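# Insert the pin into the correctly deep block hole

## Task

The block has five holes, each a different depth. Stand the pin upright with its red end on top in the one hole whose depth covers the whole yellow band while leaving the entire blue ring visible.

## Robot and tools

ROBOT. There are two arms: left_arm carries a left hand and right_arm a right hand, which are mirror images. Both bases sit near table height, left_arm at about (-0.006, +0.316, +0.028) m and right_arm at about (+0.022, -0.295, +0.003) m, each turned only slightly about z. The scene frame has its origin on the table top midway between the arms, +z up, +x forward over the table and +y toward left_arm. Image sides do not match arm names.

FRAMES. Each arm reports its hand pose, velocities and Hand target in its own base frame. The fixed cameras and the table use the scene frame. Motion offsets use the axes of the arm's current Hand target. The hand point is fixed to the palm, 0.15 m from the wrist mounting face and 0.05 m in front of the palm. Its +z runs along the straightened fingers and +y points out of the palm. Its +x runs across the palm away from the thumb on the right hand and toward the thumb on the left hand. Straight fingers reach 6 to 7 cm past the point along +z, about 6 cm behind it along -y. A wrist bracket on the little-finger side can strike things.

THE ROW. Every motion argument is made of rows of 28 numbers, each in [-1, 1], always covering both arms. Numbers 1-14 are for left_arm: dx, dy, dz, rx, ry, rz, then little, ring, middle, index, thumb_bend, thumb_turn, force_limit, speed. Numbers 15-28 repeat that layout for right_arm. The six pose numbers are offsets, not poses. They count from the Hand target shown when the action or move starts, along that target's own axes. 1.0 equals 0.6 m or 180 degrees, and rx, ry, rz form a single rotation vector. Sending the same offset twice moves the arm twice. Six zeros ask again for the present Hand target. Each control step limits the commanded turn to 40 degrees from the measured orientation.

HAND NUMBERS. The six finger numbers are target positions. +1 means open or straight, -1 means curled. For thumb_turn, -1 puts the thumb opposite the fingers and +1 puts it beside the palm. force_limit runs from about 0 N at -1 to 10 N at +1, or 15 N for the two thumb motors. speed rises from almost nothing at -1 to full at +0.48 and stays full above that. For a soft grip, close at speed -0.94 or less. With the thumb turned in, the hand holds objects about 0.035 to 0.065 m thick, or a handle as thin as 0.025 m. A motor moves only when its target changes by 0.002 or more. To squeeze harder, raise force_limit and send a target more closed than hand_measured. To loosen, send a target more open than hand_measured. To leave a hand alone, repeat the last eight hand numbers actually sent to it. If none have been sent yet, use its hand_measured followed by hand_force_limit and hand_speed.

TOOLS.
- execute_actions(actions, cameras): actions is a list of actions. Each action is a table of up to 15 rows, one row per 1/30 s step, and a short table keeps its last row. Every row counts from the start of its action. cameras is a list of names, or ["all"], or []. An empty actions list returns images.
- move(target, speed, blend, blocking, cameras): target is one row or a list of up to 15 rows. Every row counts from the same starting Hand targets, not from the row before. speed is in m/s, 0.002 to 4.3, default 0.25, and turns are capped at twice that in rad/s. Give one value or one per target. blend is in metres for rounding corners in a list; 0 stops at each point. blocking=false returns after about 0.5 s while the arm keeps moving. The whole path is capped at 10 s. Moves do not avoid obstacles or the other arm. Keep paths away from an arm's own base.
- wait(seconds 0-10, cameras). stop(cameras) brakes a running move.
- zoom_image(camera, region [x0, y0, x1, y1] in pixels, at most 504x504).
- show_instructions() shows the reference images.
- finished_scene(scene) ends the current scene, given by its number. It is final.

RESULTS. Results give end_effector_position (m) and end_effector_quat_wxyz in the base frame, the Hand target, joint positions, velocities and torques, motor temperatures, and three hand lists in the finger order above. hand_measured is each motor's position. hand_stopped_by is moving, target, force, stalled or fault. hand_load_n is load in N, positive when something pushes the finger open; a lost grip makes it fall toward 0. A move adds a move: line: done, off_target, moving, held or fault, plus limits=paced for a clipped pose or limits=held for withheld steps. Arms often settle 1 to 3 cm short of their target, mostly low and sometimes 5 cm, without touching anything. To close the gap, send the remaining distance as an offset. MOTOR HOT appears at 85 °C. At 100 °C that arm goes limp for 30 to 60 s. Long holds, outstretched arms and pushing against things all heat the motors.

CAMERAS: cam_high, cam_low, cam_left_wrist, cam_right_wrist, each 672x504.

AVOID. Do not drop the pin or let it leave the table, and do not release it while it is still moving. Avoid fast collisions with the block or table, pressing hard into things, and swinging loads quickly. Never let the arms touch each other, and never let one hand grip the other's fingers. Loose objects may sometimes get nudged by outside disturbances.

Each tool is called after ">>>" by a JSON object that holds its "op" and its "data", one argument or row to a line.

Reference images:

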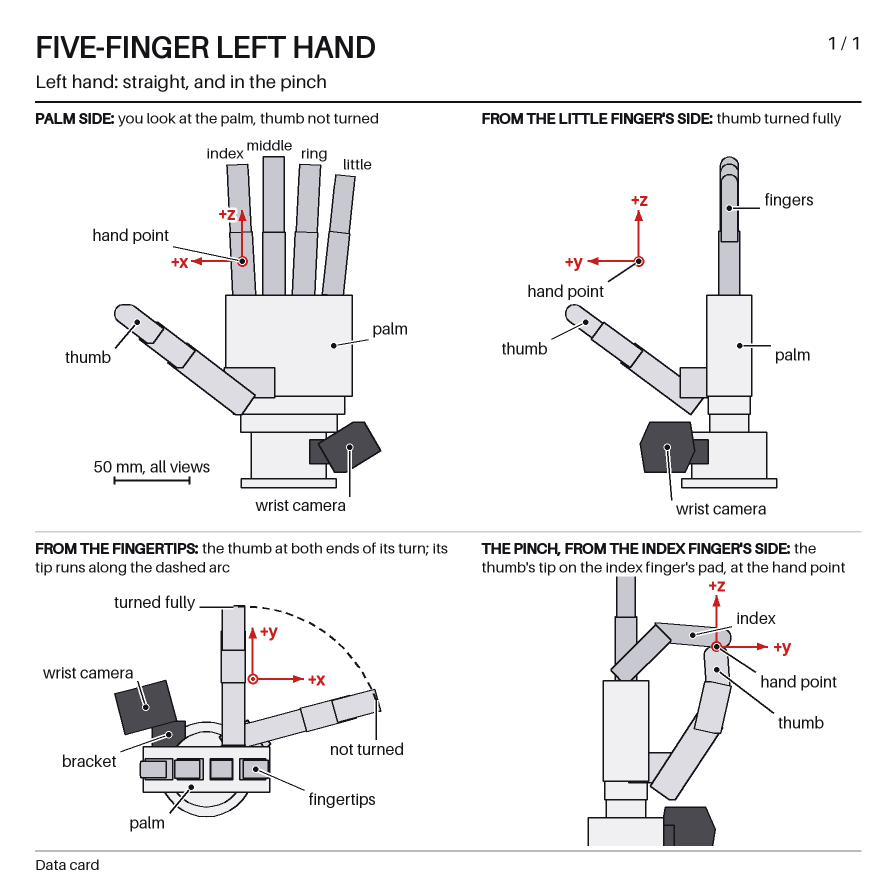

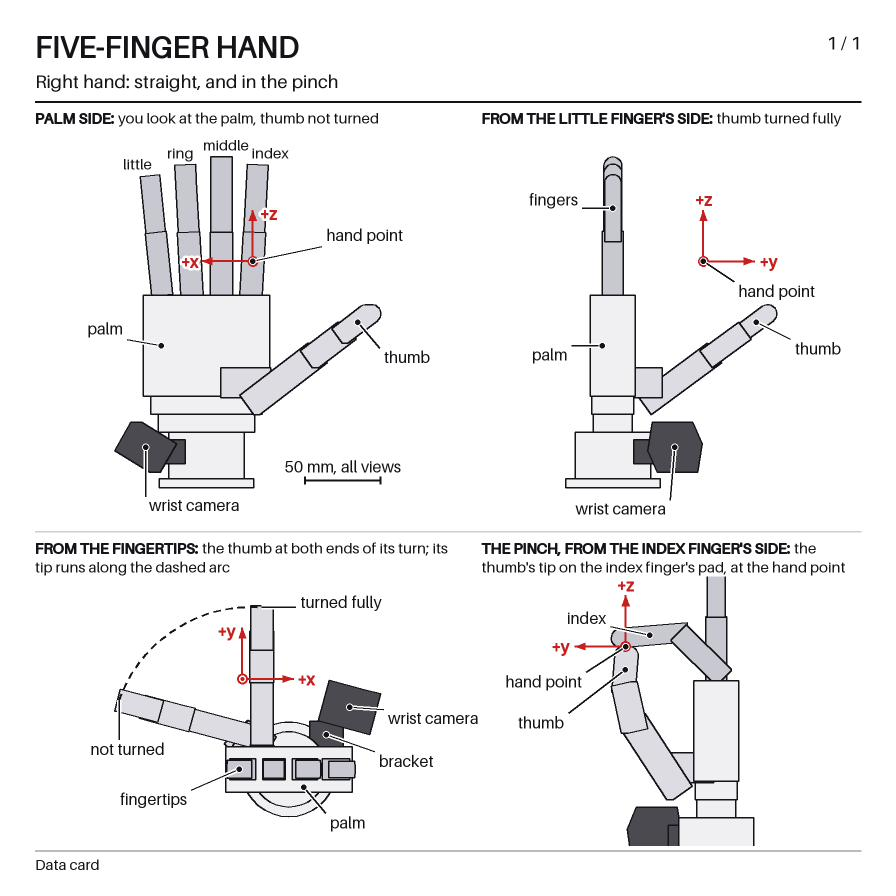

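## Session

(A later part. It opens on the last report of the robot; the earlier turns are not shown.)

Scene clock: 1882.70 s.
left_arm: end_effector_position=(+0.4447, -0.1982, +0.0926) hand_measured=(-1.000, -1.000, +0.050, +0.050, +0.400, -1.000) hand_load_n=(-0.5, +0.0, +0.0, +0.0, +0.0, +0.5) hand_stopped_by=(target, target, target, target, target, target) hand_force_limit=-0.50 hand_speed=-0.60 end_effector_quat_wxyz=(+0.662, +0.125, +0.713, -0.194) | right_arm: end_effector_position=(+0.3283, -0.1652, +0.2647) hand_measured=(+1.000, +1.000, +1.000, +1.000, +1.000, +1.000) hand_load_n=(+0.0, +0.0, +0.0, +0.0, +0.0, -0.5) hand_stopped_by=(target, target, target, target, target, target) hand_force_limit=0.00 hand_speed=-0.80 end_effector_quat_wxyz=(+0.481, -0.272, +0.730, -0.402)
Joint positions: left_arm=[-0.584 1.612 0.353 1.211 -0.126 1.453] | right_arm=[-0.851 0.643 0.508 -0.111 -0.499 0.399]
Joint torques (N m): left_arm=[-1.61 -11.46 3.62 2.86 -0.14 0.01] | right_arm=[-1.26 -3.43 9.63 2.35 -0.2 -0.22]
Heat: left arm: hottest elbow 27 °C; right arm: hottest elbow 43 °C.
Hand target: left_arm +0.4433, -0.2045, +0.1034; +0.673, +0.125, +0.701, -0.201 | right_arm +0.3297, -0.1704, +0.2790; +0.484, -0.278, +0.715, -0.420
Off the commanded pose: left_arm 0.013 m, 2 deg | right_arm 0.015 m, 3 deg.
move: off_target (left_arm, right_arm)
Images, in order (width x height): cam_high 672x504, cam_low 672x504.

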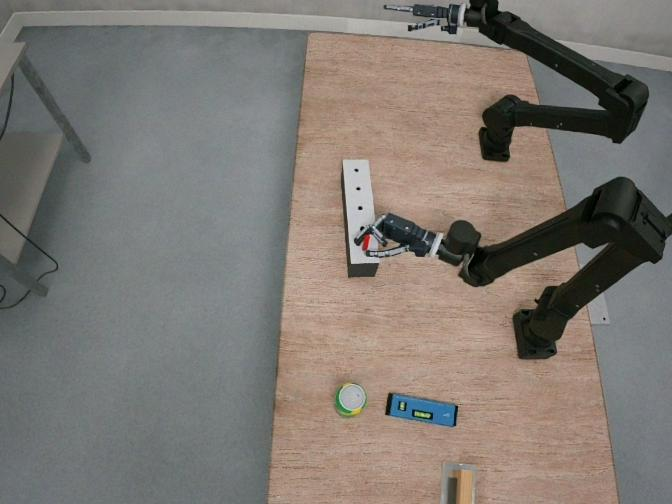

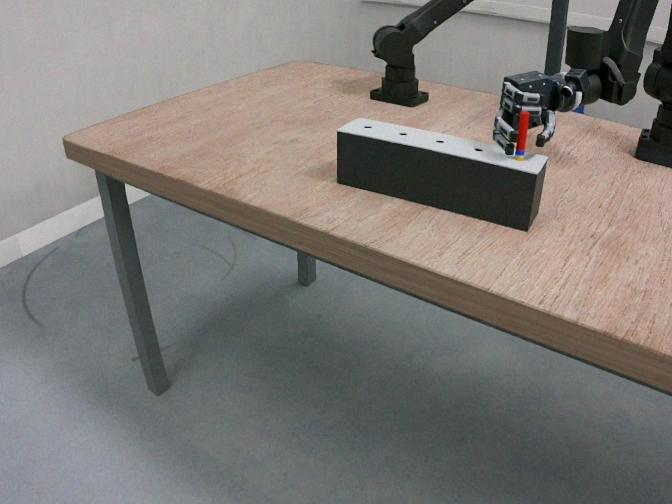

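>>> {"op": "move", "data": {
  "target": [0.001,-0.009,0.0005,0,0,0,-1,-1,0.05,0.05,0.40,-1,-0.5,-0.6,0,0,0,0,0,0,1,1,1,1,1,1,0,-0.8],
  "speed": 0.06,
  "cameras": ["cam_high","cam_low"]
}}

>>> {"op": "zoom_image", "data": {
  "camera": "cam_high",
  "region": [340, 215, 385, 260]
}}

Scene clock: 1888.57 s.
left_arm: end_effector_position=(+0.4416, -0.2027, +0.0926) hand_measured=(-1.000, -1.000, +0.050, +0.050, +0.400, -1.000) hand_load_n=(+0.0, +0.0, +0.0, +0.0, +0.0, +0.0) hand_stopped_by=(target, target, target, target, target, target) hand_force_limit=-0.50 hand_speed=-0.60 end_effector_quat_wxyz=(+0.663, +0.125, +0.713, -0.194) | right_arm: end_effector_position=(+0.3283, -0.1652, +0.2647) hand_measured=(+1.000, +1.000, +1.000, +1.000, +1.000, +1.000) hand_load_n=(+0.0, +0.0, +0.0, +0.0, +0.0, +0.0) hand_stopped_by=(target, target, target, target, target, target) hand_force_limit=0.00 hand_speed=-0.80 end_effector_quat_wxyz=(+0.481, -0.272, +0.730, -0.402)
Joint positions: left_arm=[-0.602 1.612 0.353 1.211 -0.144 1.453] | right_arm=[-0.851 0.643 0.508 -0.111 -0.499 0.399]
Joint torques (N m): left_arm=[-1.55 -11.34 3.86 2.81 -0.14 0] | right_arm=[-1.32 -3.72 9.59 2.39 -0.22 -0.22]
Heat: left arm: hottest elbow 27 °C; right arm: hottest elbow 43 °C.
Hand target: left_arm +0.4411, -0.2095, +0.1034; +0.673, +0.125, +0.701, -0.201 | right_arm +0.3297, -0.1704, +0.2790; +0.484, -0.278, +0.715, -0.420
Off the commanded pose: left_arm 0.013 m, 2 deg | right_arm 0.015 m, 3 deg.
move: off_target (left_arm, right_arm)
Images, in order (width x height): cam_high 672x504, cam_low 672x504.

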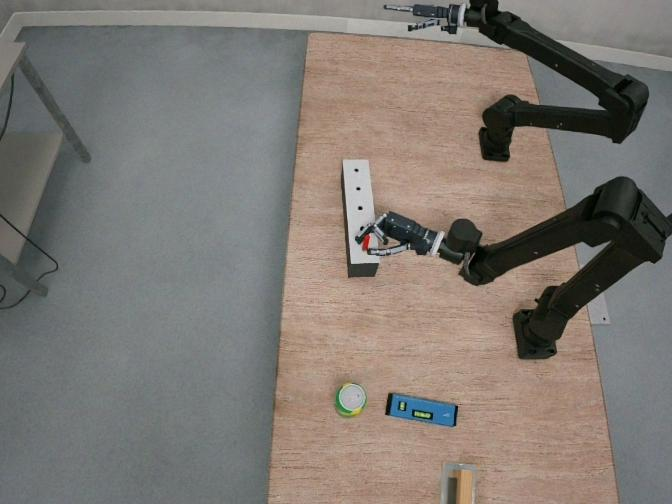

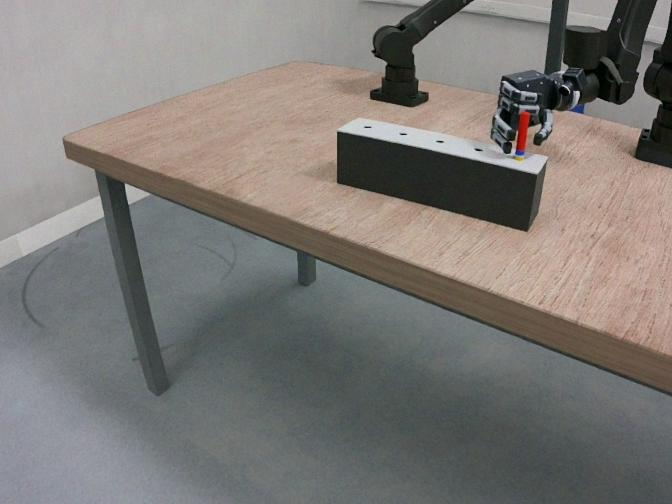

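Scaled by 11.200 from the camera's 672x504 image, which has a finer 960x720 frame.

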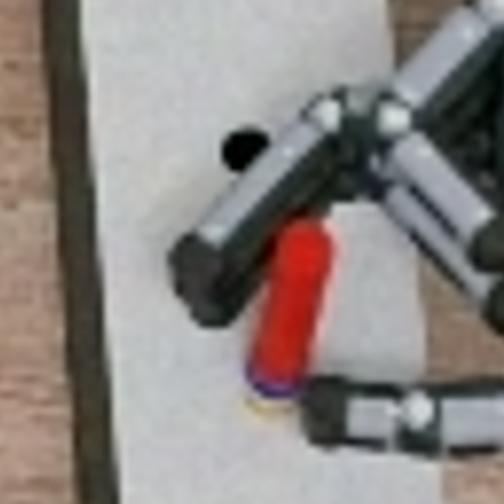

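>>> {"op": "move", "data": {
  "target": [0,0,0,0,0,0,-1,-1,-0.5,-0.5,0.40,-1,-0.7,-0.95,0,0,0,0,0,0,1,1,1,1,1,1,0,-0.8],
  "speed": 0.06,
  "cameras": ["cam_high","cam_low"]
}}

>>> {"op": "zoom_image", "data": {
  "camera": "cam_high",
  "region": [340, 215, 385, 260]
}}

Scene clock: 1899.93 s.
left_arm: end_effector_position=(+0.4410, -0.2041, +0.0926) hand_measured=(-1.000, -1.000, -0.100, -0.082, +0.400, -1.000) hand_load_n=(+0.0, +0.0, +2.0, +0.5, +0.0, +0.0) hand_stopped_by=(target, target, force, force, target, target) hand_force_limit=-0.70 hand_speed=-0.95 end_effector_quat_wxyz=(+0.662, +0.126, +0.712, -0.195) | right_arm: end_effector_position=(+0.3283, -0.1652, +0.2647) hand_measured=(+1.000, +1.000, +1.000, +1.000, +1.000, +1.000) hand_load_n=(+0.0, +0.0, +0.0, +0.0, +0.0, +0.0) hand_stopped_by=(target, target, target, target, target, target) hand_force_limit=0.00 hand_speed=-0.80 end_effector_quat_wxyz=(+0.481, -0.272, +0.730, -0.402)
Joint positions: left_arm=[-0.605 1.612 0.353 1.211 -0.144 1.453] | right_arm=[-0.851 0.643 0.508 -0.111 -0.499 0.399]
Joint torques (N m): left_arm=[-1.49 -11.28 3.89 2.81 -0.15 0] | right_arm=[-1.03 -3.6 9.66 2.26 -0.18 -0.23]
Heat: left arm: hottest elbow 27 °C; right arm: hottest elbow 43 °C.
Hand target: left_arm +0.4411, -0.2095, +0.1034; +0.673, +0.125, +0.701, -0.201 | right_arm +0.3297, -0.1704, +0.2790; +0.484, -0.278, +0.715, -0.420
Off the commanded pose: left_arm 0.012 m, 2 deg | right_arm 0.015 m, 3 deg.
move: off_target (left_arm, right_arm)
Images, in order (width x height): cam_high 672x504, cam_low 672x504.

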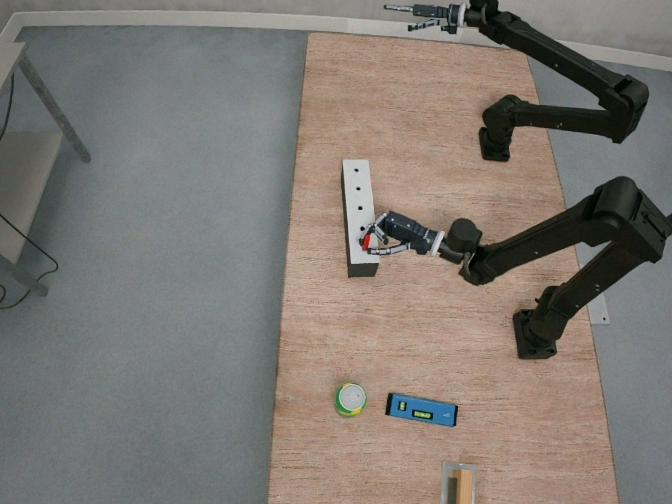

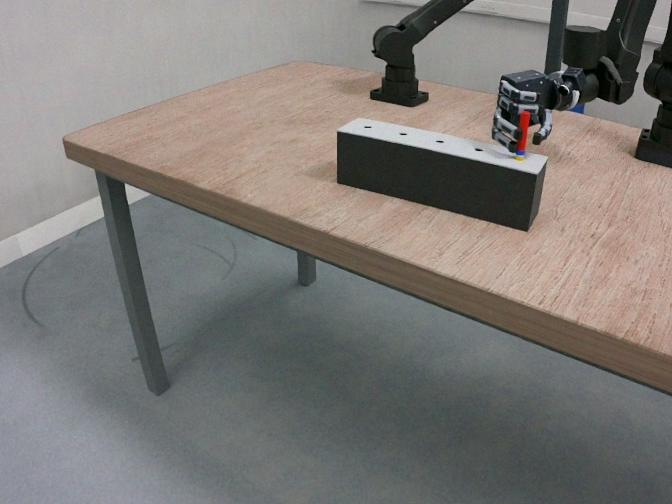

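Scaled by 11.200 from the camera's 672x504 image, which has a finer 960x720 frame.

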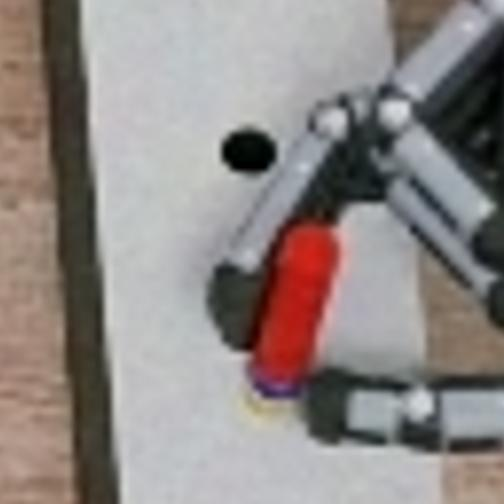

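>>> {"op": "move", "data": {
  "target": [0,0,0.0,0,0,0,-1,-1,-0.5,-0.5,0.0,-1,-0.35,-0.95,0,0,0,0,0,0,1,1,1,1,1,1,0,-0.8],
  "speed": 0.06
}}

>>> {"op": "wait", "data": {
  "seconds": 1,
  "cameras": ["cam_high","cam_low"]
}}

>>> {"op": "zoom_image", "data": {
  "camera": "cam_high",
  "region": [340, 215, 385, 260]
}}

>>> {"op": "zoom_image", "data": {
  "camera": "cam_low",
  "region": [485, 80, 545, 170]
}}

Scene clock: 1908.17 s.
left_arm: end_effector_position=(+0.4413, -0.2034, +0.0926) hand_measured=(-1.000, -1.000, -0.100, -0.082, +0.172, -1.000) hand_load_n=(+0.0, +0.0, +5.0, +3.0, +5.0, +1.0) hand_stopped_by=(target, target, force, force, force, target) hand_force_limit=-0.35 hand_speed=-0.95 end_effector_quat_wxyz=(+0.662, +0.125, +0.713, -0.194) | right_arm: end_effector_position=(+0.3283, -0.1652, +0.2647) hand_measured=(+1.000, +1.000, +1.000, +1.000, +1.000, +1.000) hand_load_n=(+0.0, +0.0, +0.0, +0.0, +0.0, -0.5) hand_stopped_by=(target, target, target, target, target, target) hand_force_limit=0.00 hand_speed=-0.80 end_effector_quat_wxyz=(+0.481, -0.272, +0.730, -0.402)
Joint positions: left_arm=[-0.603 1.612 0.353 1.211 -0.144 1.453] | right_arm=[-0.851 0.643 0.508 -0.111 -0.499 0.399]
Joint torques (N m): left_arm=[-1.55 -11.34 3.88 2.81 -0.15 0] | right_arm=[-0.97 -3.66 9.52 2.4 -0.19 -0.22]
Heat: left arm: hottest elbow 27 °C; right arm: hottest elbow 43 °C.
Hand target: left_arm +0.4411, -0.2095, +0.1034; +0.673, +0.125, +0.701, -0.201 | right_arm +0.3297, -0.1704, +0.2790; +0.484, -0.278, +0.715, -0.420
Off the commanded pose: left_arm 0.012 m, 2 deg | right_arm 0.015 m, 3 deg.
move: off_target (left_arm, right_arm)

Scene clock: 1909.17 s.
left_arm: end_effector_position=(+0.4413, -0.2034, +0.0926) hand_measured=(-1.000, -1.000, -0.100, -0.082, +0.172, -1.000) hand_load_n=(+0.0, +0.0, +5.0, +2.5, +5.0, +1.0) hand_stopped_by=(target, target, force, force, force, target) hand_force_limit=-0.35 hand_speed=-0.95 end_effector_quat_wxyz=(+0.662, +0.125, +0.713, -0.194) | right_arm: end_effector_position=(+0.3283, -0.1652, +0.2647) hand_measured=(+1.000, +1.000, +1.000, +1.000, +1.000, +1.000) hand_load_n=(+0.5, +0.0, +0.0, +0.0, +0.0, +0.0) hand_stopped_by=(target, target, target, target, target, target) hand_force_limit=0.00 hand_speed=-0.80 end_effector_quat_wxyz=(+0.481, -0.272, +0.730, -0.402)
Joint positions: left_arm=[-0.603 1.612 0.353 1.211 -0.144 1.453] | right_arm=[-0.851 0.643 0.508 -0.111 -0.499 0.399]
Joint torques (N m): left_arm=[-1.55 -11.34 3.88 2.81 -0.14 0] | right_arm=[-1.44 -3.31 9.73 2.45 -0.2 -0.24]
Heat: left arm: hottest elbow 27 °C; right arm: hottest elbow 43 °C.
Hand target: left_arm +0.4411, -0.2095, +0.1034; +0.673, +0.125, +0.701, -0.201 | right_arm +0.3297, -0.1704, +0.2790; +0.484, -0.278, +0.715, -0.420
Off the commanded pose: left_arm 0.012 m, 2 deg | right_arm 0.015 m, 3 deg.
wait: 1.00 s; at rest by 0.17 s
Images, in order (width x height): cam_high 672x504, cam_low 672x504.

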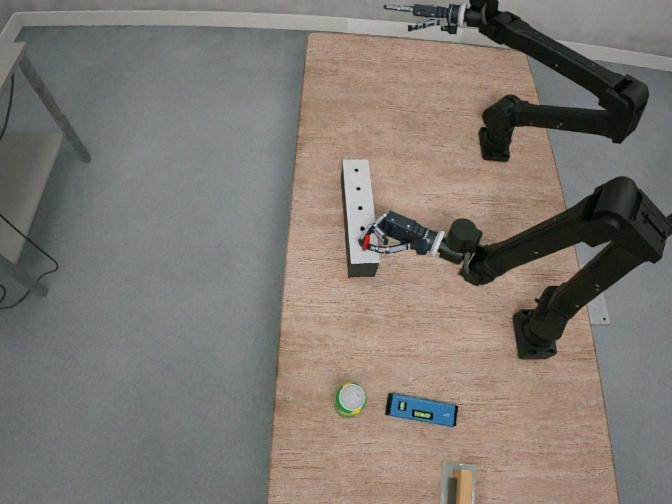

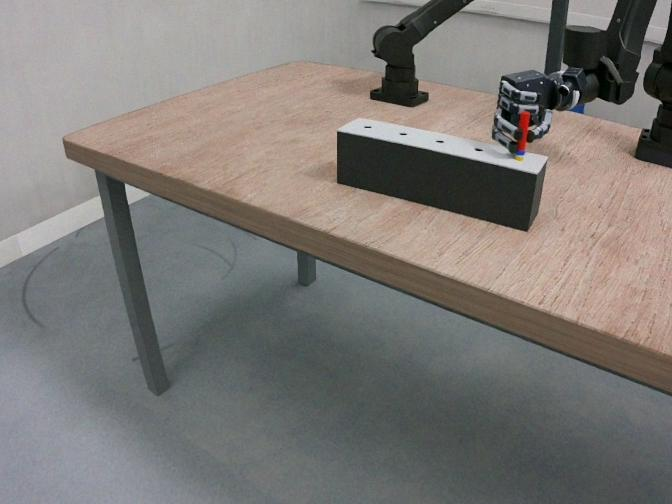

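Scaled by 11.200 from the camera's 672x504 image, which has a finer 960x720 frame.

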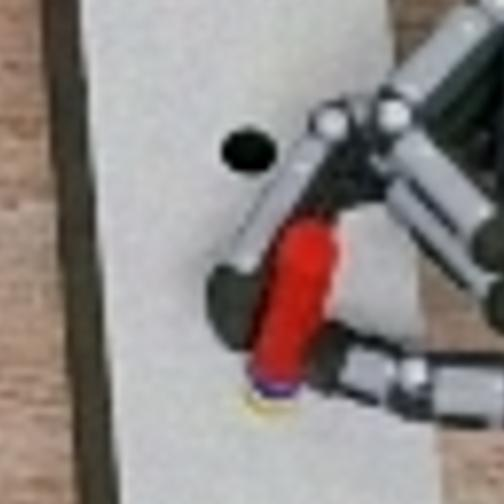

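Scaled by 5.600 from the camera's 672x504 image, which has a finer 960x720 frame.

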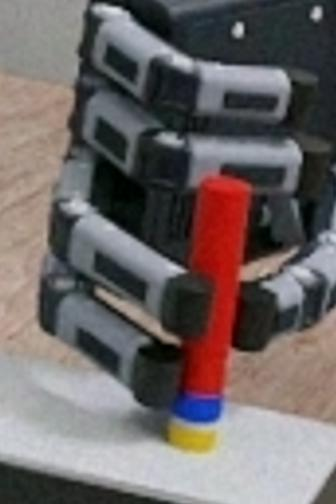

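>>> {"op": "move", "data": {
  "target": [-0.0248,-0.0028,-0.0004,0,-0.008,0,-1,-1,-0.5,-0.5,0.0,-1,-0.35,-0.95,0,0,0,0,0,0,1,1,1,1,1,1,0,-0.8],
  "speed": 0.05,
  "cameras": ["cam_high","cam_low"]
}}

>>> {"op": "zoom_image", "data": {
  "camera": "cam_high",
  "region": [340, 215, 385, 260]
}}

>>> {"op": "zoom_image", "data": {
  "camera": "cam_low",
  "region": [485, 80, 545, 170]
}}

Scene clock: 1913.93 s.
left_arm: end_effector_position=(+0.4424, -0.2028, +0.1080) hand_measured=(-1.000, -1.000, -0.100, -0.082, +0.172, -1.000) hand_load_n=(+0.0, +0.0, +6.0, +0.0, +4.5, +0.0) hand_stopped_by=(target, target, force, force, force, target) hand_force_limit=-0.35 hand_speed=-0.95 end_effector_quat_wxyz=(+0.674, +0.119, +0.702, -0.198) | right_arm: end_effector_position=(+0.3283, -0.1652, +0.2647) hand_measured=(+1.000, +1.000, +1.000, +1.000, +1.000, +1.000) hand_load_n=(+0.0, +0.0, +0.0, +0.0, +0.0, +0.0) hand_stopped_by=(target, target, target, target, target, target) hand_force_limit=0.00 hand_speed=-0.80 end_effector_quat_wxyz=(+0.481, -0.272, +0.730, -0.402)
Joint positions: left_arm=[-0.603 1.578 0.353 1.211 -0.15 1.452] | right_arm=[-0.851 0.643 0.508 -0.111 -0.499 0.399]
Joint torques (N m): left_arm=[-1.49 -11.69 4.14 2.19 -0.12 0.05] | right_arm=[-0.73 -3.37 9.69 2.41 -0.2 -0.22]
Heat: left arm: hottest elbow 27 °C; right arm: hottest elbow 43 °C.
Hand target: left_arm +0.4411, -0.2095, +0.1184; +0.681, +0.122, +0.693, -0.202 | right_arm +0.3297, -0.1704, +0.2790; +0.484, -0.278, +0.715, -0.420
Off the commanded pose: left_arm 0.012 m, 1 deg | right_arm 0.015 m, 3 deg.
move: off_target (left_arm, right_arm)
Images, in order (width x height): cam_high 672x504, cam_low 672x504.

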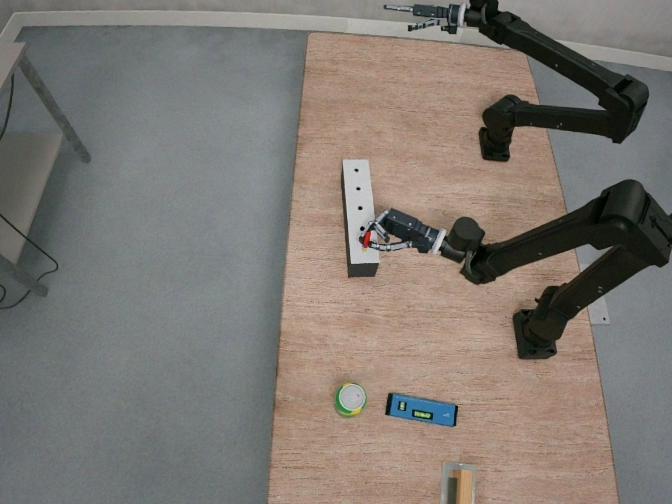

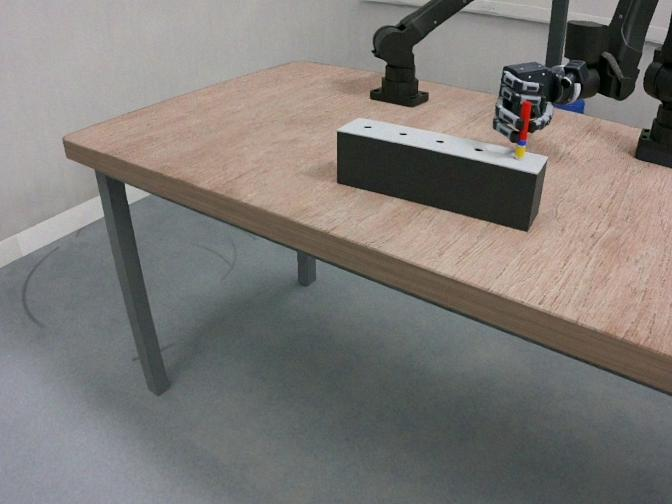

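Scaled by 11.200 from the camera's 672x504 image, which has a finer 960x720 frame.

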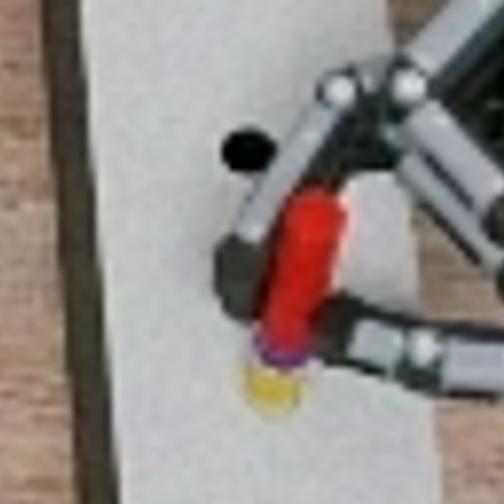

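Scaled by 5.600 from the camera's 672x504 image, which has a finer 960x720 frame.

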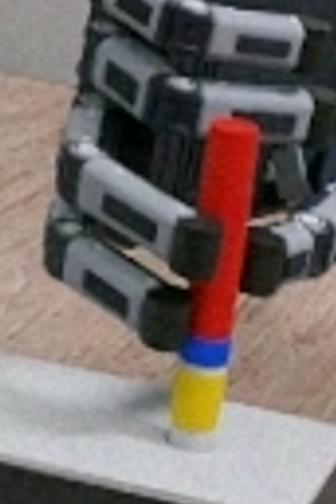

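>>> {"op": "move", "data": {
  "target": [
    [0,0,0,0,0,0,-1,-1,-0.5,-0.52,0.0,-1,-0.6,-0.95,0,0,0,0,0,0,1,1,1,1,1,1,0,-0.8],
    [-0.0248,-0.0028,-0.0004,0,-0.008,0,-1,-1,-0.5,-0.52,0.0,-1,-0.6,-0.95,0,0,0,0,0,0,1,1,1,1,1,1,0,-0.8]
  ],
  "speed": 0.05,
  "cameras": ["cam_high","cam_low"]
}}

>>> {"op": "zoom_image", "data": {
  "camera": "cam_high",
  "region": [340, 215, 385, 260]
}}

>>> {"op": "zoom_image", "data": {
  "camera": "cam_low",
  "region": [485, 80, 545, 170]
}}

Scene clock: 1919.77 s.
left_arm: end_effector_position=(+0.4411, -0.2027, +0.1226) hand_measured=(-1.000, -1.000, -0.100, -0.090, +0.172, -1.000) hand_load_n=(+0.0, +0.0, +6.0, +2.0, +5.5, -1.5) hand_stopped_by=(target, target, force, force, force, target) hand_force_limit=-0.60 hand_speed=-0.95 end_effector_quat_wxyz=(+0.683, +0.115, +0.693, -0.201) | right_arm: end_effector_position=(+0.3283, -0.1652, +0.2647) hand_measured=(+1.000, +1.000, +1.000, +1.000, +1.000, +1.000) hand_load_n=(+0.0, +0.0, +0.0, +0.0, +0.0, -0.5) hand_stopped_by=(target, target, target, target, target, target) hand_force_limit=0.00 hand_speed=-0.80 end_effector_quat_wxyz=(+0.481, -0.272, +0.730, -0.402)
Joint positions: left_arm=[-0.607 1.538 0.35 1.202 -0.155 1.452] | right_arm=[-0.851 0.643 0.508 -0.111 -0.499 0.399]
Joint torques (N m): left_arm=[-1.55 -11.46 4.64 1.95 -0.12 0.09] | right_arm=[-1.44 -3.72 9.61 2.39 -0.21 -0.24]
Heat: left arm: hottest elbow 27 °C; right arm: hottest elbow 43 °C.
Hand target: left_arm +0.4407, -0.2093, +0.1334; +0.690, +0.119, +0.684, -0.204 | right_arm +0.3297, -0.1704, +0.2790; +0.484, -0.278, +0.715, -0.420
Off the commanded pose: left_arm 0.013 m, 1 deg | right_arm 0.015 m, 3 deg.
move: off_target (left_arm, right_arm)
Images, in order (width x height): cam_high 672x504, cam_low 672x504.

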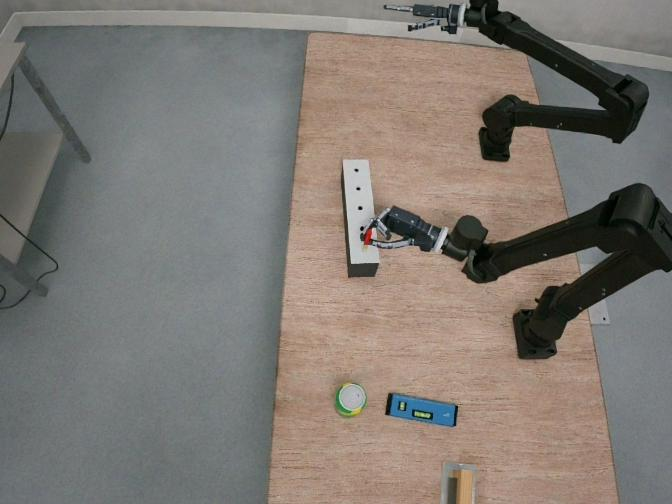

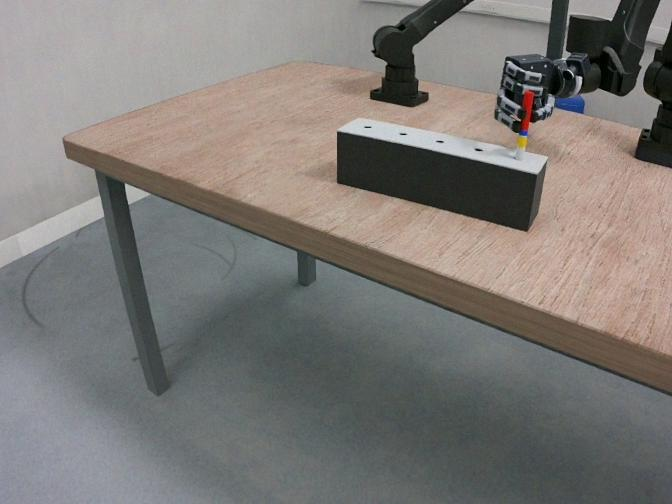

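Scaled by 11.200 from the camera's 672x504 image, which has a finer 960x720 frame.

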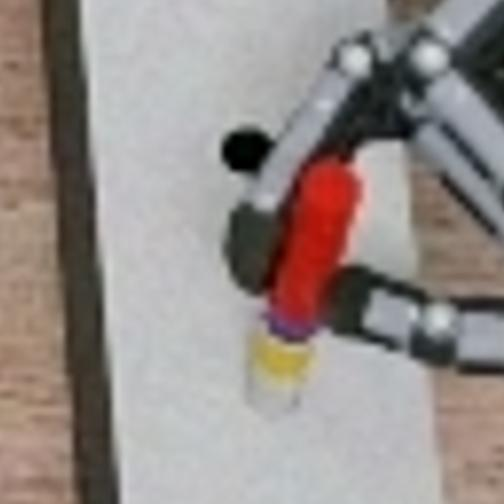

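Scaled by 5.600 from the camera's 672x504 image, which has a finer 960x720 frame.

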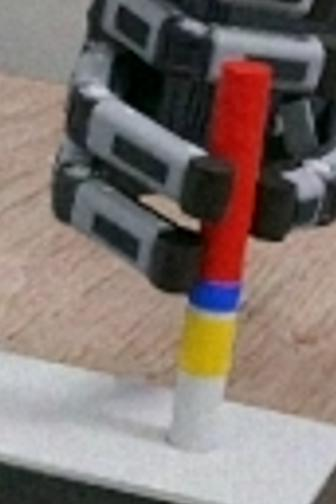

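>>> {"op": "move", "data": {
  "target": [-0.0363,-0.0042,0.0026,0,0,0,-1,-1,-0.5,-0.52,0.0,-1,-0.6,-0.95,0,0,0,0,0,0,1,1,1,1,1,1,0,-0.8],
  "speed": 0.05,
  "cameras": ["cam_high","cam_low"]
}}

>>> {"op": "zoom_image", "data": {
  "camera": "cam_high",
  "region": [340, 215, 385, 260]
}}

>>> {"op": "zoom_image", "data": {
  "camera": "cam_low",
  "region": [485, 80, 545, 170]
}}

Scene clock: 1925.33 s.
left_arm: end_effector_position=(+0.4378, -0.2004, +0.1395) hand_measured=(-1.000, -1.000, -0.100, -0.090, +0.172, -1.000) hand_load_n=(+0.0, +0.0, +5.5, +2.5, +5.0, -1.0) hand_stopped_by=(target, target, force, force, force, target) hand_force_limit=-0.60 hand_speed=-0.95 end_effector_quat_wxyz=(+0.679, +0.117, +0.696, -0.200) | right_arm: end_effector_position=(+0.3283, -0.1652, +0.2647) hand_measured=(+1.000, +1.000, +1.000, +1.000, +1.000, +1.000) hand_load_n=(+0.0, +0.0, +0.0, +0.0, +0.0, +0.0) hand_stopped_by=(target, target, target, target, target, target) hand_force_limit=0.00 hand_speed=-0.80 end_effector_quat_wxyz=(+0.481, -0.272, +0.730, -0.402)
Joint positions: left_arm=[-0.607 1.438 0.35 1.091 -0.155 1.452] | right_arm=[-0.851 0.643 0.508 -0.111 -0.499 0.399]
Joint torques (N m): left_arm=[-1.49 -10.52 6.57 1.94 -0.12 0.09] | right_arm=[-1.49 -3.49 9.69 2.51 -0.15 -0.22]
Heat: left arm: hottest elbow 27 °C; right arm: hottest elbow 43 °C.
Hand target: left_arm +0.4414, -0.2097, +0.1553; +0.690, +0.119, +0.684, -0.204 | right_arm +0.3297, -0.1704, +0.2790; +0.484, -0.278, +0.715, -0.420
Off the commanded pose: left_arm 0.019 m, 2 deg | right_arm 0.015 m, 3 deg.
move: off_target (left_arm, right_arm)
Images, in order (width x height): cam_high 672x504, cam_low 672x504.

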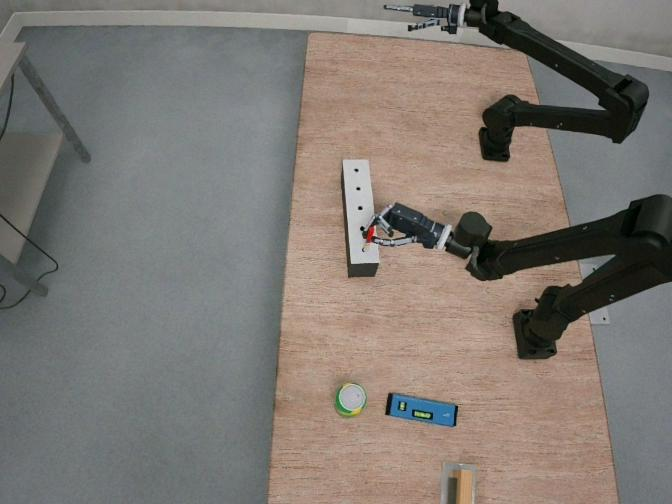

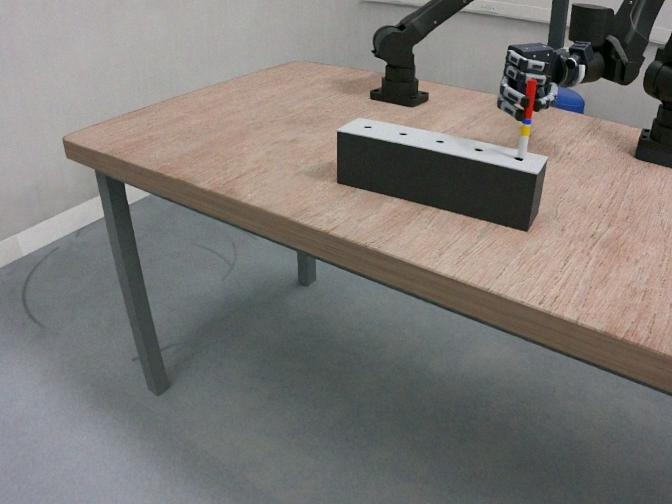

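Scaled by 11.200 from the camera's 672x504 image, which has a finer 960x720 frame.

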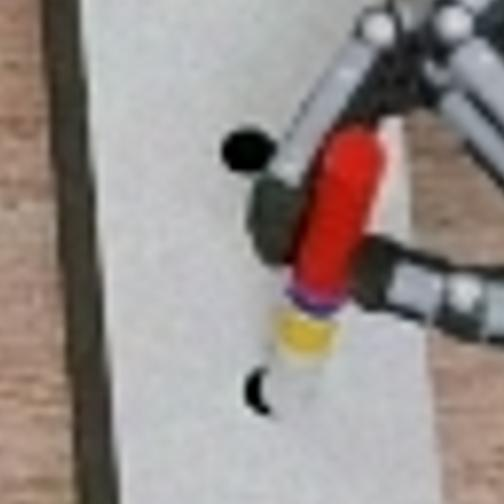

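Scaled by 5.600 from the camera's 672x504 image, which has a finer 960x720 frame.

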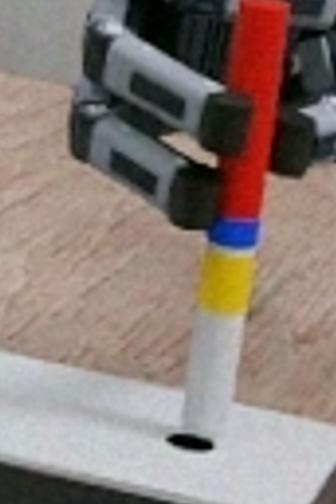

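>>> {"op": "move", "data": {
  "target": [-0.0231,-0.0027,0.0016,0,0.012,0,-1,-1,-0.5,-0.52,0.0,-1,-0.6,-0.95,0,0,0,0,0,0,1,1,1,1,1,1,0,-0.8],
  "speed": 0.05,
  "cameras": ["cam_high","cam_low"]
}}

>>> {"op": "zoom_image", "data": {
  "camera": "cam_high",
  "region": [340, 215, 385, 260]
}}

>>> {"op": "zoom_image", "data": {
  "camera": "cam_low",
  "region": [485, 65, 555, 170]
}}

Scene clock: 1937.90 s.
left_arm: end_effector_position=(+0.4311, -0.1958, +0.1430) hand_measured=(-1.000, -1.000, -0.100, -0.090, +0.172, -1.000) hand_load_n=(+0.0, +0.0, +5.5, +2.5, +5.5, -1.0) hand_stopped_by=(target, target, force, force, force, target) hand_force_limit=-0.60 hand_speed=-0.95 end_effector_quat_wxyz=(+0.660, +0.123, +0.716, -0.191) | right_arm: end_effector_position=(+0.3283, -0.1652, +0.2647) hand_measured=(+1.000, +1.000, +1.000, +1.000, +1.000, +1.000) hand_load_n=(+0.0, +0.0, +0.0, -0.5, +0.0, +0.0) hand_stopped_by=(target, target, target, target, target, target) hand_force_limit=0.00 hand_speed=-0.80 end_effector_quat_wxyz=(+0.481, -0.272, +0.730, -0.402)
Joint positions: left_arm=[-0.607 1.34 0.35 0.933 -0.155 1.452] | right_arm=[-0.851 0.643 0.508 -0.111 -0.499 0.399]
Joint torques (N m): left_arm=[-1.26 -9.88 9.07 1.92 0.17 0.03] | right_arm=[-1.08 -3.43 9.54 2.51 -0.2 -0.23]
Heat: left arm: hottest elbow 28 °C; right arm: hottest elbow 43 °C.
Hand target: left_arm +0.4418, -0.2099, +0.1693; +0.677, +0.123, +0.697, -0.201 | right_arm +0.3297, -0.1704, +0.2790; +0.484, -0.278, +0.715, -0.420
Off the commanded pose: left_arm 0.032 m, 3 deg | right_arm 0.015 m, 3 deg.
move: off_target (left_arm, right_arm)
Images, in order (width x height): cam_high 672x504, cam_low 672x504.

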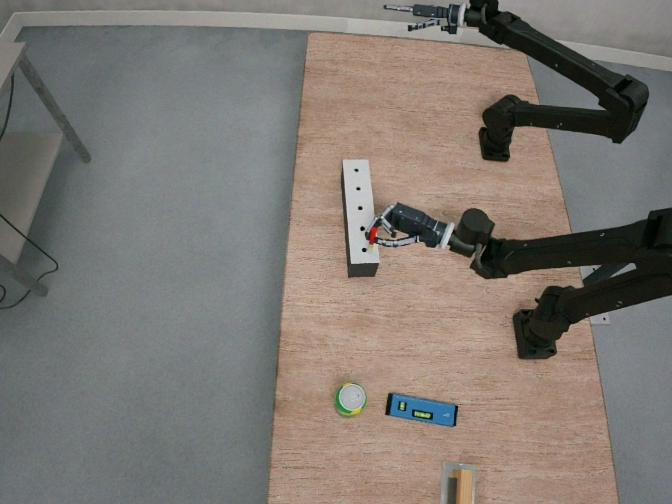

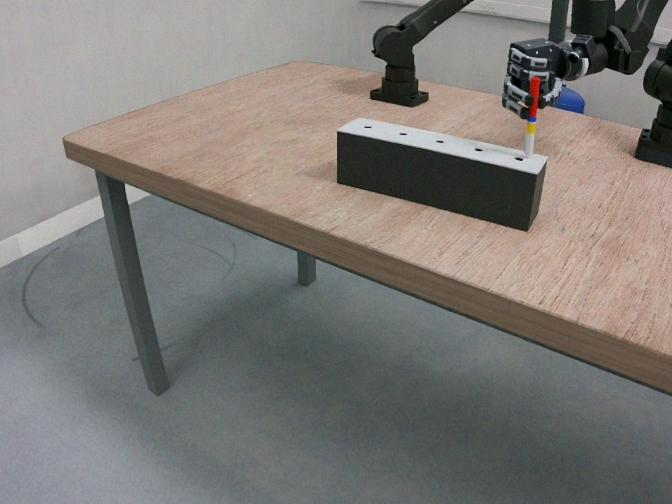

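Scaled by 11.200 from the camera's 672x504 image, which has a finer 960x720 frame.

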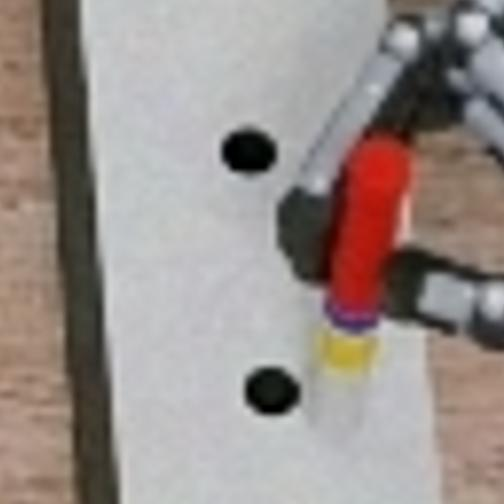

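Scaled by 4.800 from the camera's 672x504 image, which has a finer 960x720 frame.

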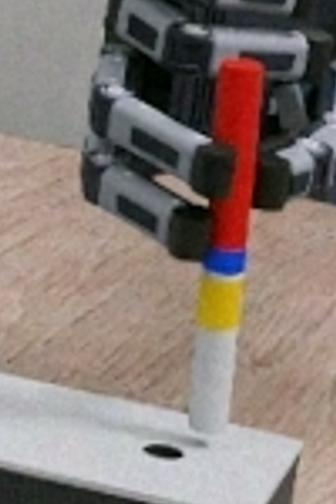

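>>> {"op": "move", "data": {
  "target": [-0.0067,-0.0886,0.0491,0,0,0,-1,-1,-0.5,-0.52,0.0,-1,-0.6,-0.95,0,0,0,0,0,0,1,1,1,1,1,1,0,-0.8],
  "speed": 0.08,
  "cameras": ["cam_high","cam_low"]
}}

Scene clock: 1946.27 s.
left_arm: end_effector_position=(+0.4347, -0.2585, +0.1626) hand_measured=(-1.000, -1.000, -0.100, -0.090, +0.172, -1.000) hand_load_n=(+0.0, +0.0, +5.5, +2.5, +5.0, -0.5) hand_stopped_by=(target, target, force, force, force, target) hand_force_limit=-0.60 hand_speed=-0.95 end_effector_quat_wxyz=(+0.667, +0.127, +0.708, -0.197) | right_arm: end_effector_position=(+0.3283, -0.1652, +0.2647) hand_measured=(+1.000, +1.000, +1.000, +1.000, +1.000, +1.000) hand_load_n=(+0.0, +0.0, +0.0, +0.0, +0.0, +0.0) hand_stopped_by=(target, target, target, target, target, target) hand_force_limit=0.00 hand_speed=-0.80 end_effector_quat_wxyz=(+0.481, -0.272, +0.730, -0.402)
Joint positions: left_arm=[-0.752 1.395 0.465 0.895 -0.287 1.452] | right_arm=[-0.851 0.643 0.508 -0.111 -0.499 0.399]
Joint torques (N m): left_arm=[-1.38 -9.47 9.43 1.87 -0.17 0.03] | right_arm=[-1.32 -4.07 9.73 2.41 -0.18 -0.23]
Heat: left arm: hottest elbow 28 °C; right arm: hottest elbow 43 °C.
Hand target: left_arm +0.4447, -0.2699, +0.1793; +0.677, +0.123, +0.697, -0.201 | right_arm +0.3297, -0.1704, +0.2790; +0.484, -0.278, +0.715, -0.420
Off the commanded pose: left_arm 0.023 m, 2 deg | right_arm 0.015 m, 3 deg.
move: off_target (left_arm, right_arm)
Images, in order (width x height): cam_high 672x504, cam_low 672x504.

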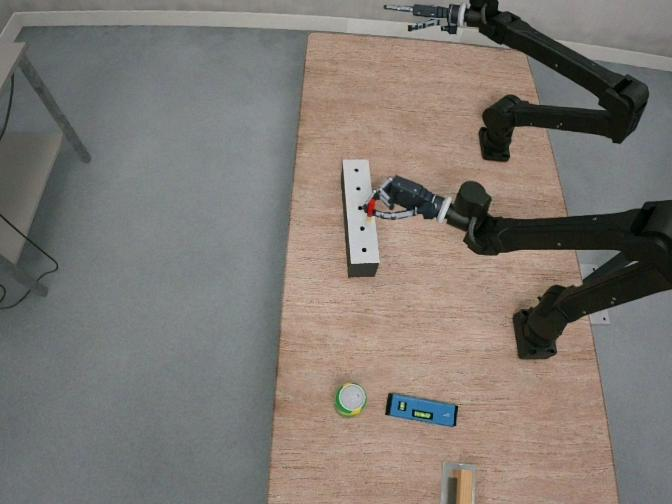

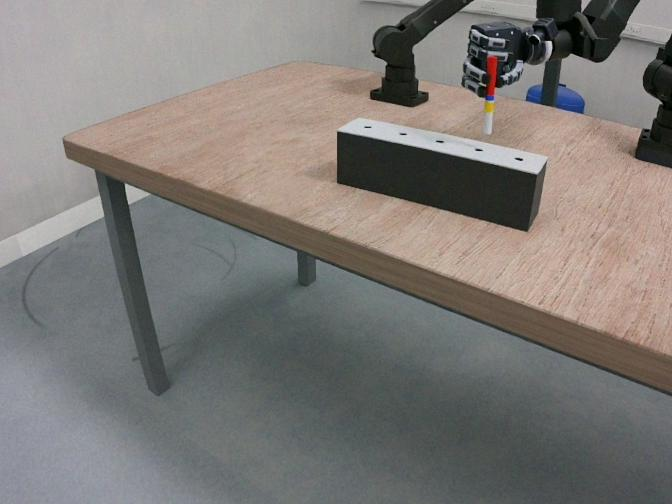

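>>> {"op": "move", "data": {
  "target": [0.0255,-0.1808,0.1122,0,0,0,-1,-1,-0.5,-0.52,0.0,-1,-0.6,-0.95,0,0,0,0,0,0,1,1,1,1,1,1,0,-0.8],
  "speed": 0.08,
  "cameras": ["cam_high","cam_low"]
}}

Scene clock: 1952.00 s.
left_arm: end_effector_position=(+0.4483, -0.3851, +0.1617) hand_measured=(-1.000, -1.000, -0.100, -0.090, +0.172, -1.000) hand_load_n=(+0.0, +0.0, +5.5, +2.5, +5.5, -1.0) hand_stopped_by=(target, target, force, force, force, target) hand_force_limit=-0.60 hand_speed=-0.95 end_effector_quat_wxyz=(+0.668, +0.130, +0.706, -0.196) | right_arm: end_effector_position=(+0.3283, -0.1652, +0.2647) hand_measured=(+1.000, +1.000, +1.000, +1.000, +1.000, +1.000) hand_load_n=(+0.0, +0.0, +0.0, +0.0, +0.0, -0.5) hand_stopped_by=(target, target, target, target, target, target) hand_force_limit=0.00 hand_speed=-0.80 end_effector_quat_wxyz=(+0.481, -0.272, +0.730, -0.402)
Joint positions: left_arm=[-0.947 1.638 0.748 0.856 -0.48 1.452] | right_arm=[-0.851 0.643 0.508 -0.111 -0.499 0.399]
Joint torques (N m): left_arm=[-1.32 -13.74 9.72 1.78 -0.18 0.02] | right_arm=[-1.26 -3.9 9.69 2.39 -0.19 -0.2]
Heat: left arm: hottest elbow 29 °C; right arm: hottest elbow 43 °C.
Hand target: left_arm +0.4559, -0.3980, +0.1763; +0.677, +0.123, +0.697, -0.201 | right_arm +0.3297, -0.1704, +0.2790; +0.484, -0.278, +0.715, -0.420
Off the commanded pose: left_arm 0.021 m, 2 deg | right_arm 0.015 m, 3 deg.
move: off_target (left_arm, right_arm)
Images, in order (width x height): cam_high 672x504, cam_low 672x504.

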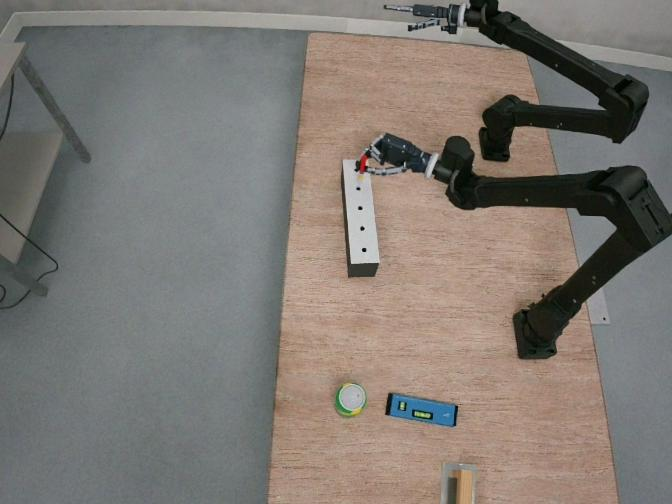

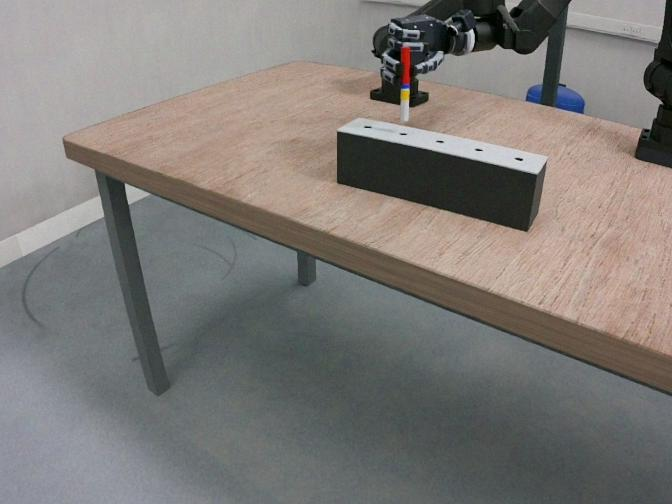

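>>> {"op": "zoom_image", "data": {
  "camera": "cam_high",
  "region": [335, 150, 380, 195]
}}

>>> {"op": "zoom_image", "data": {
  "camera": "cam_low",
  "region": [375, 40, 445, 145]
}}

Scaled by 11.200 from the camera's 672x504 image, which has a finer 960x720 frame.

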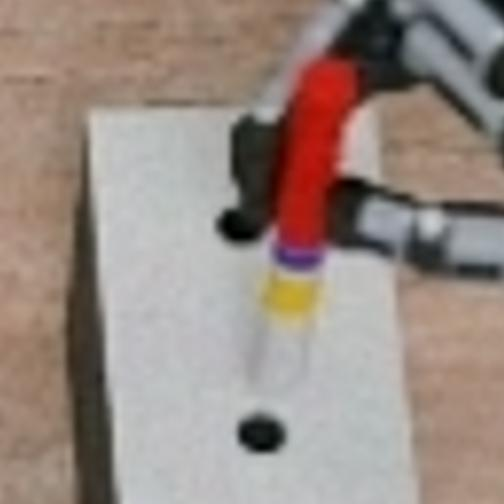

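Scaled by 4.800 from the camera's 672x504 image, which has a finer 960x720 frame.

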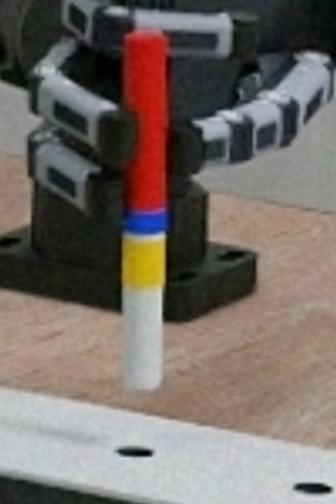

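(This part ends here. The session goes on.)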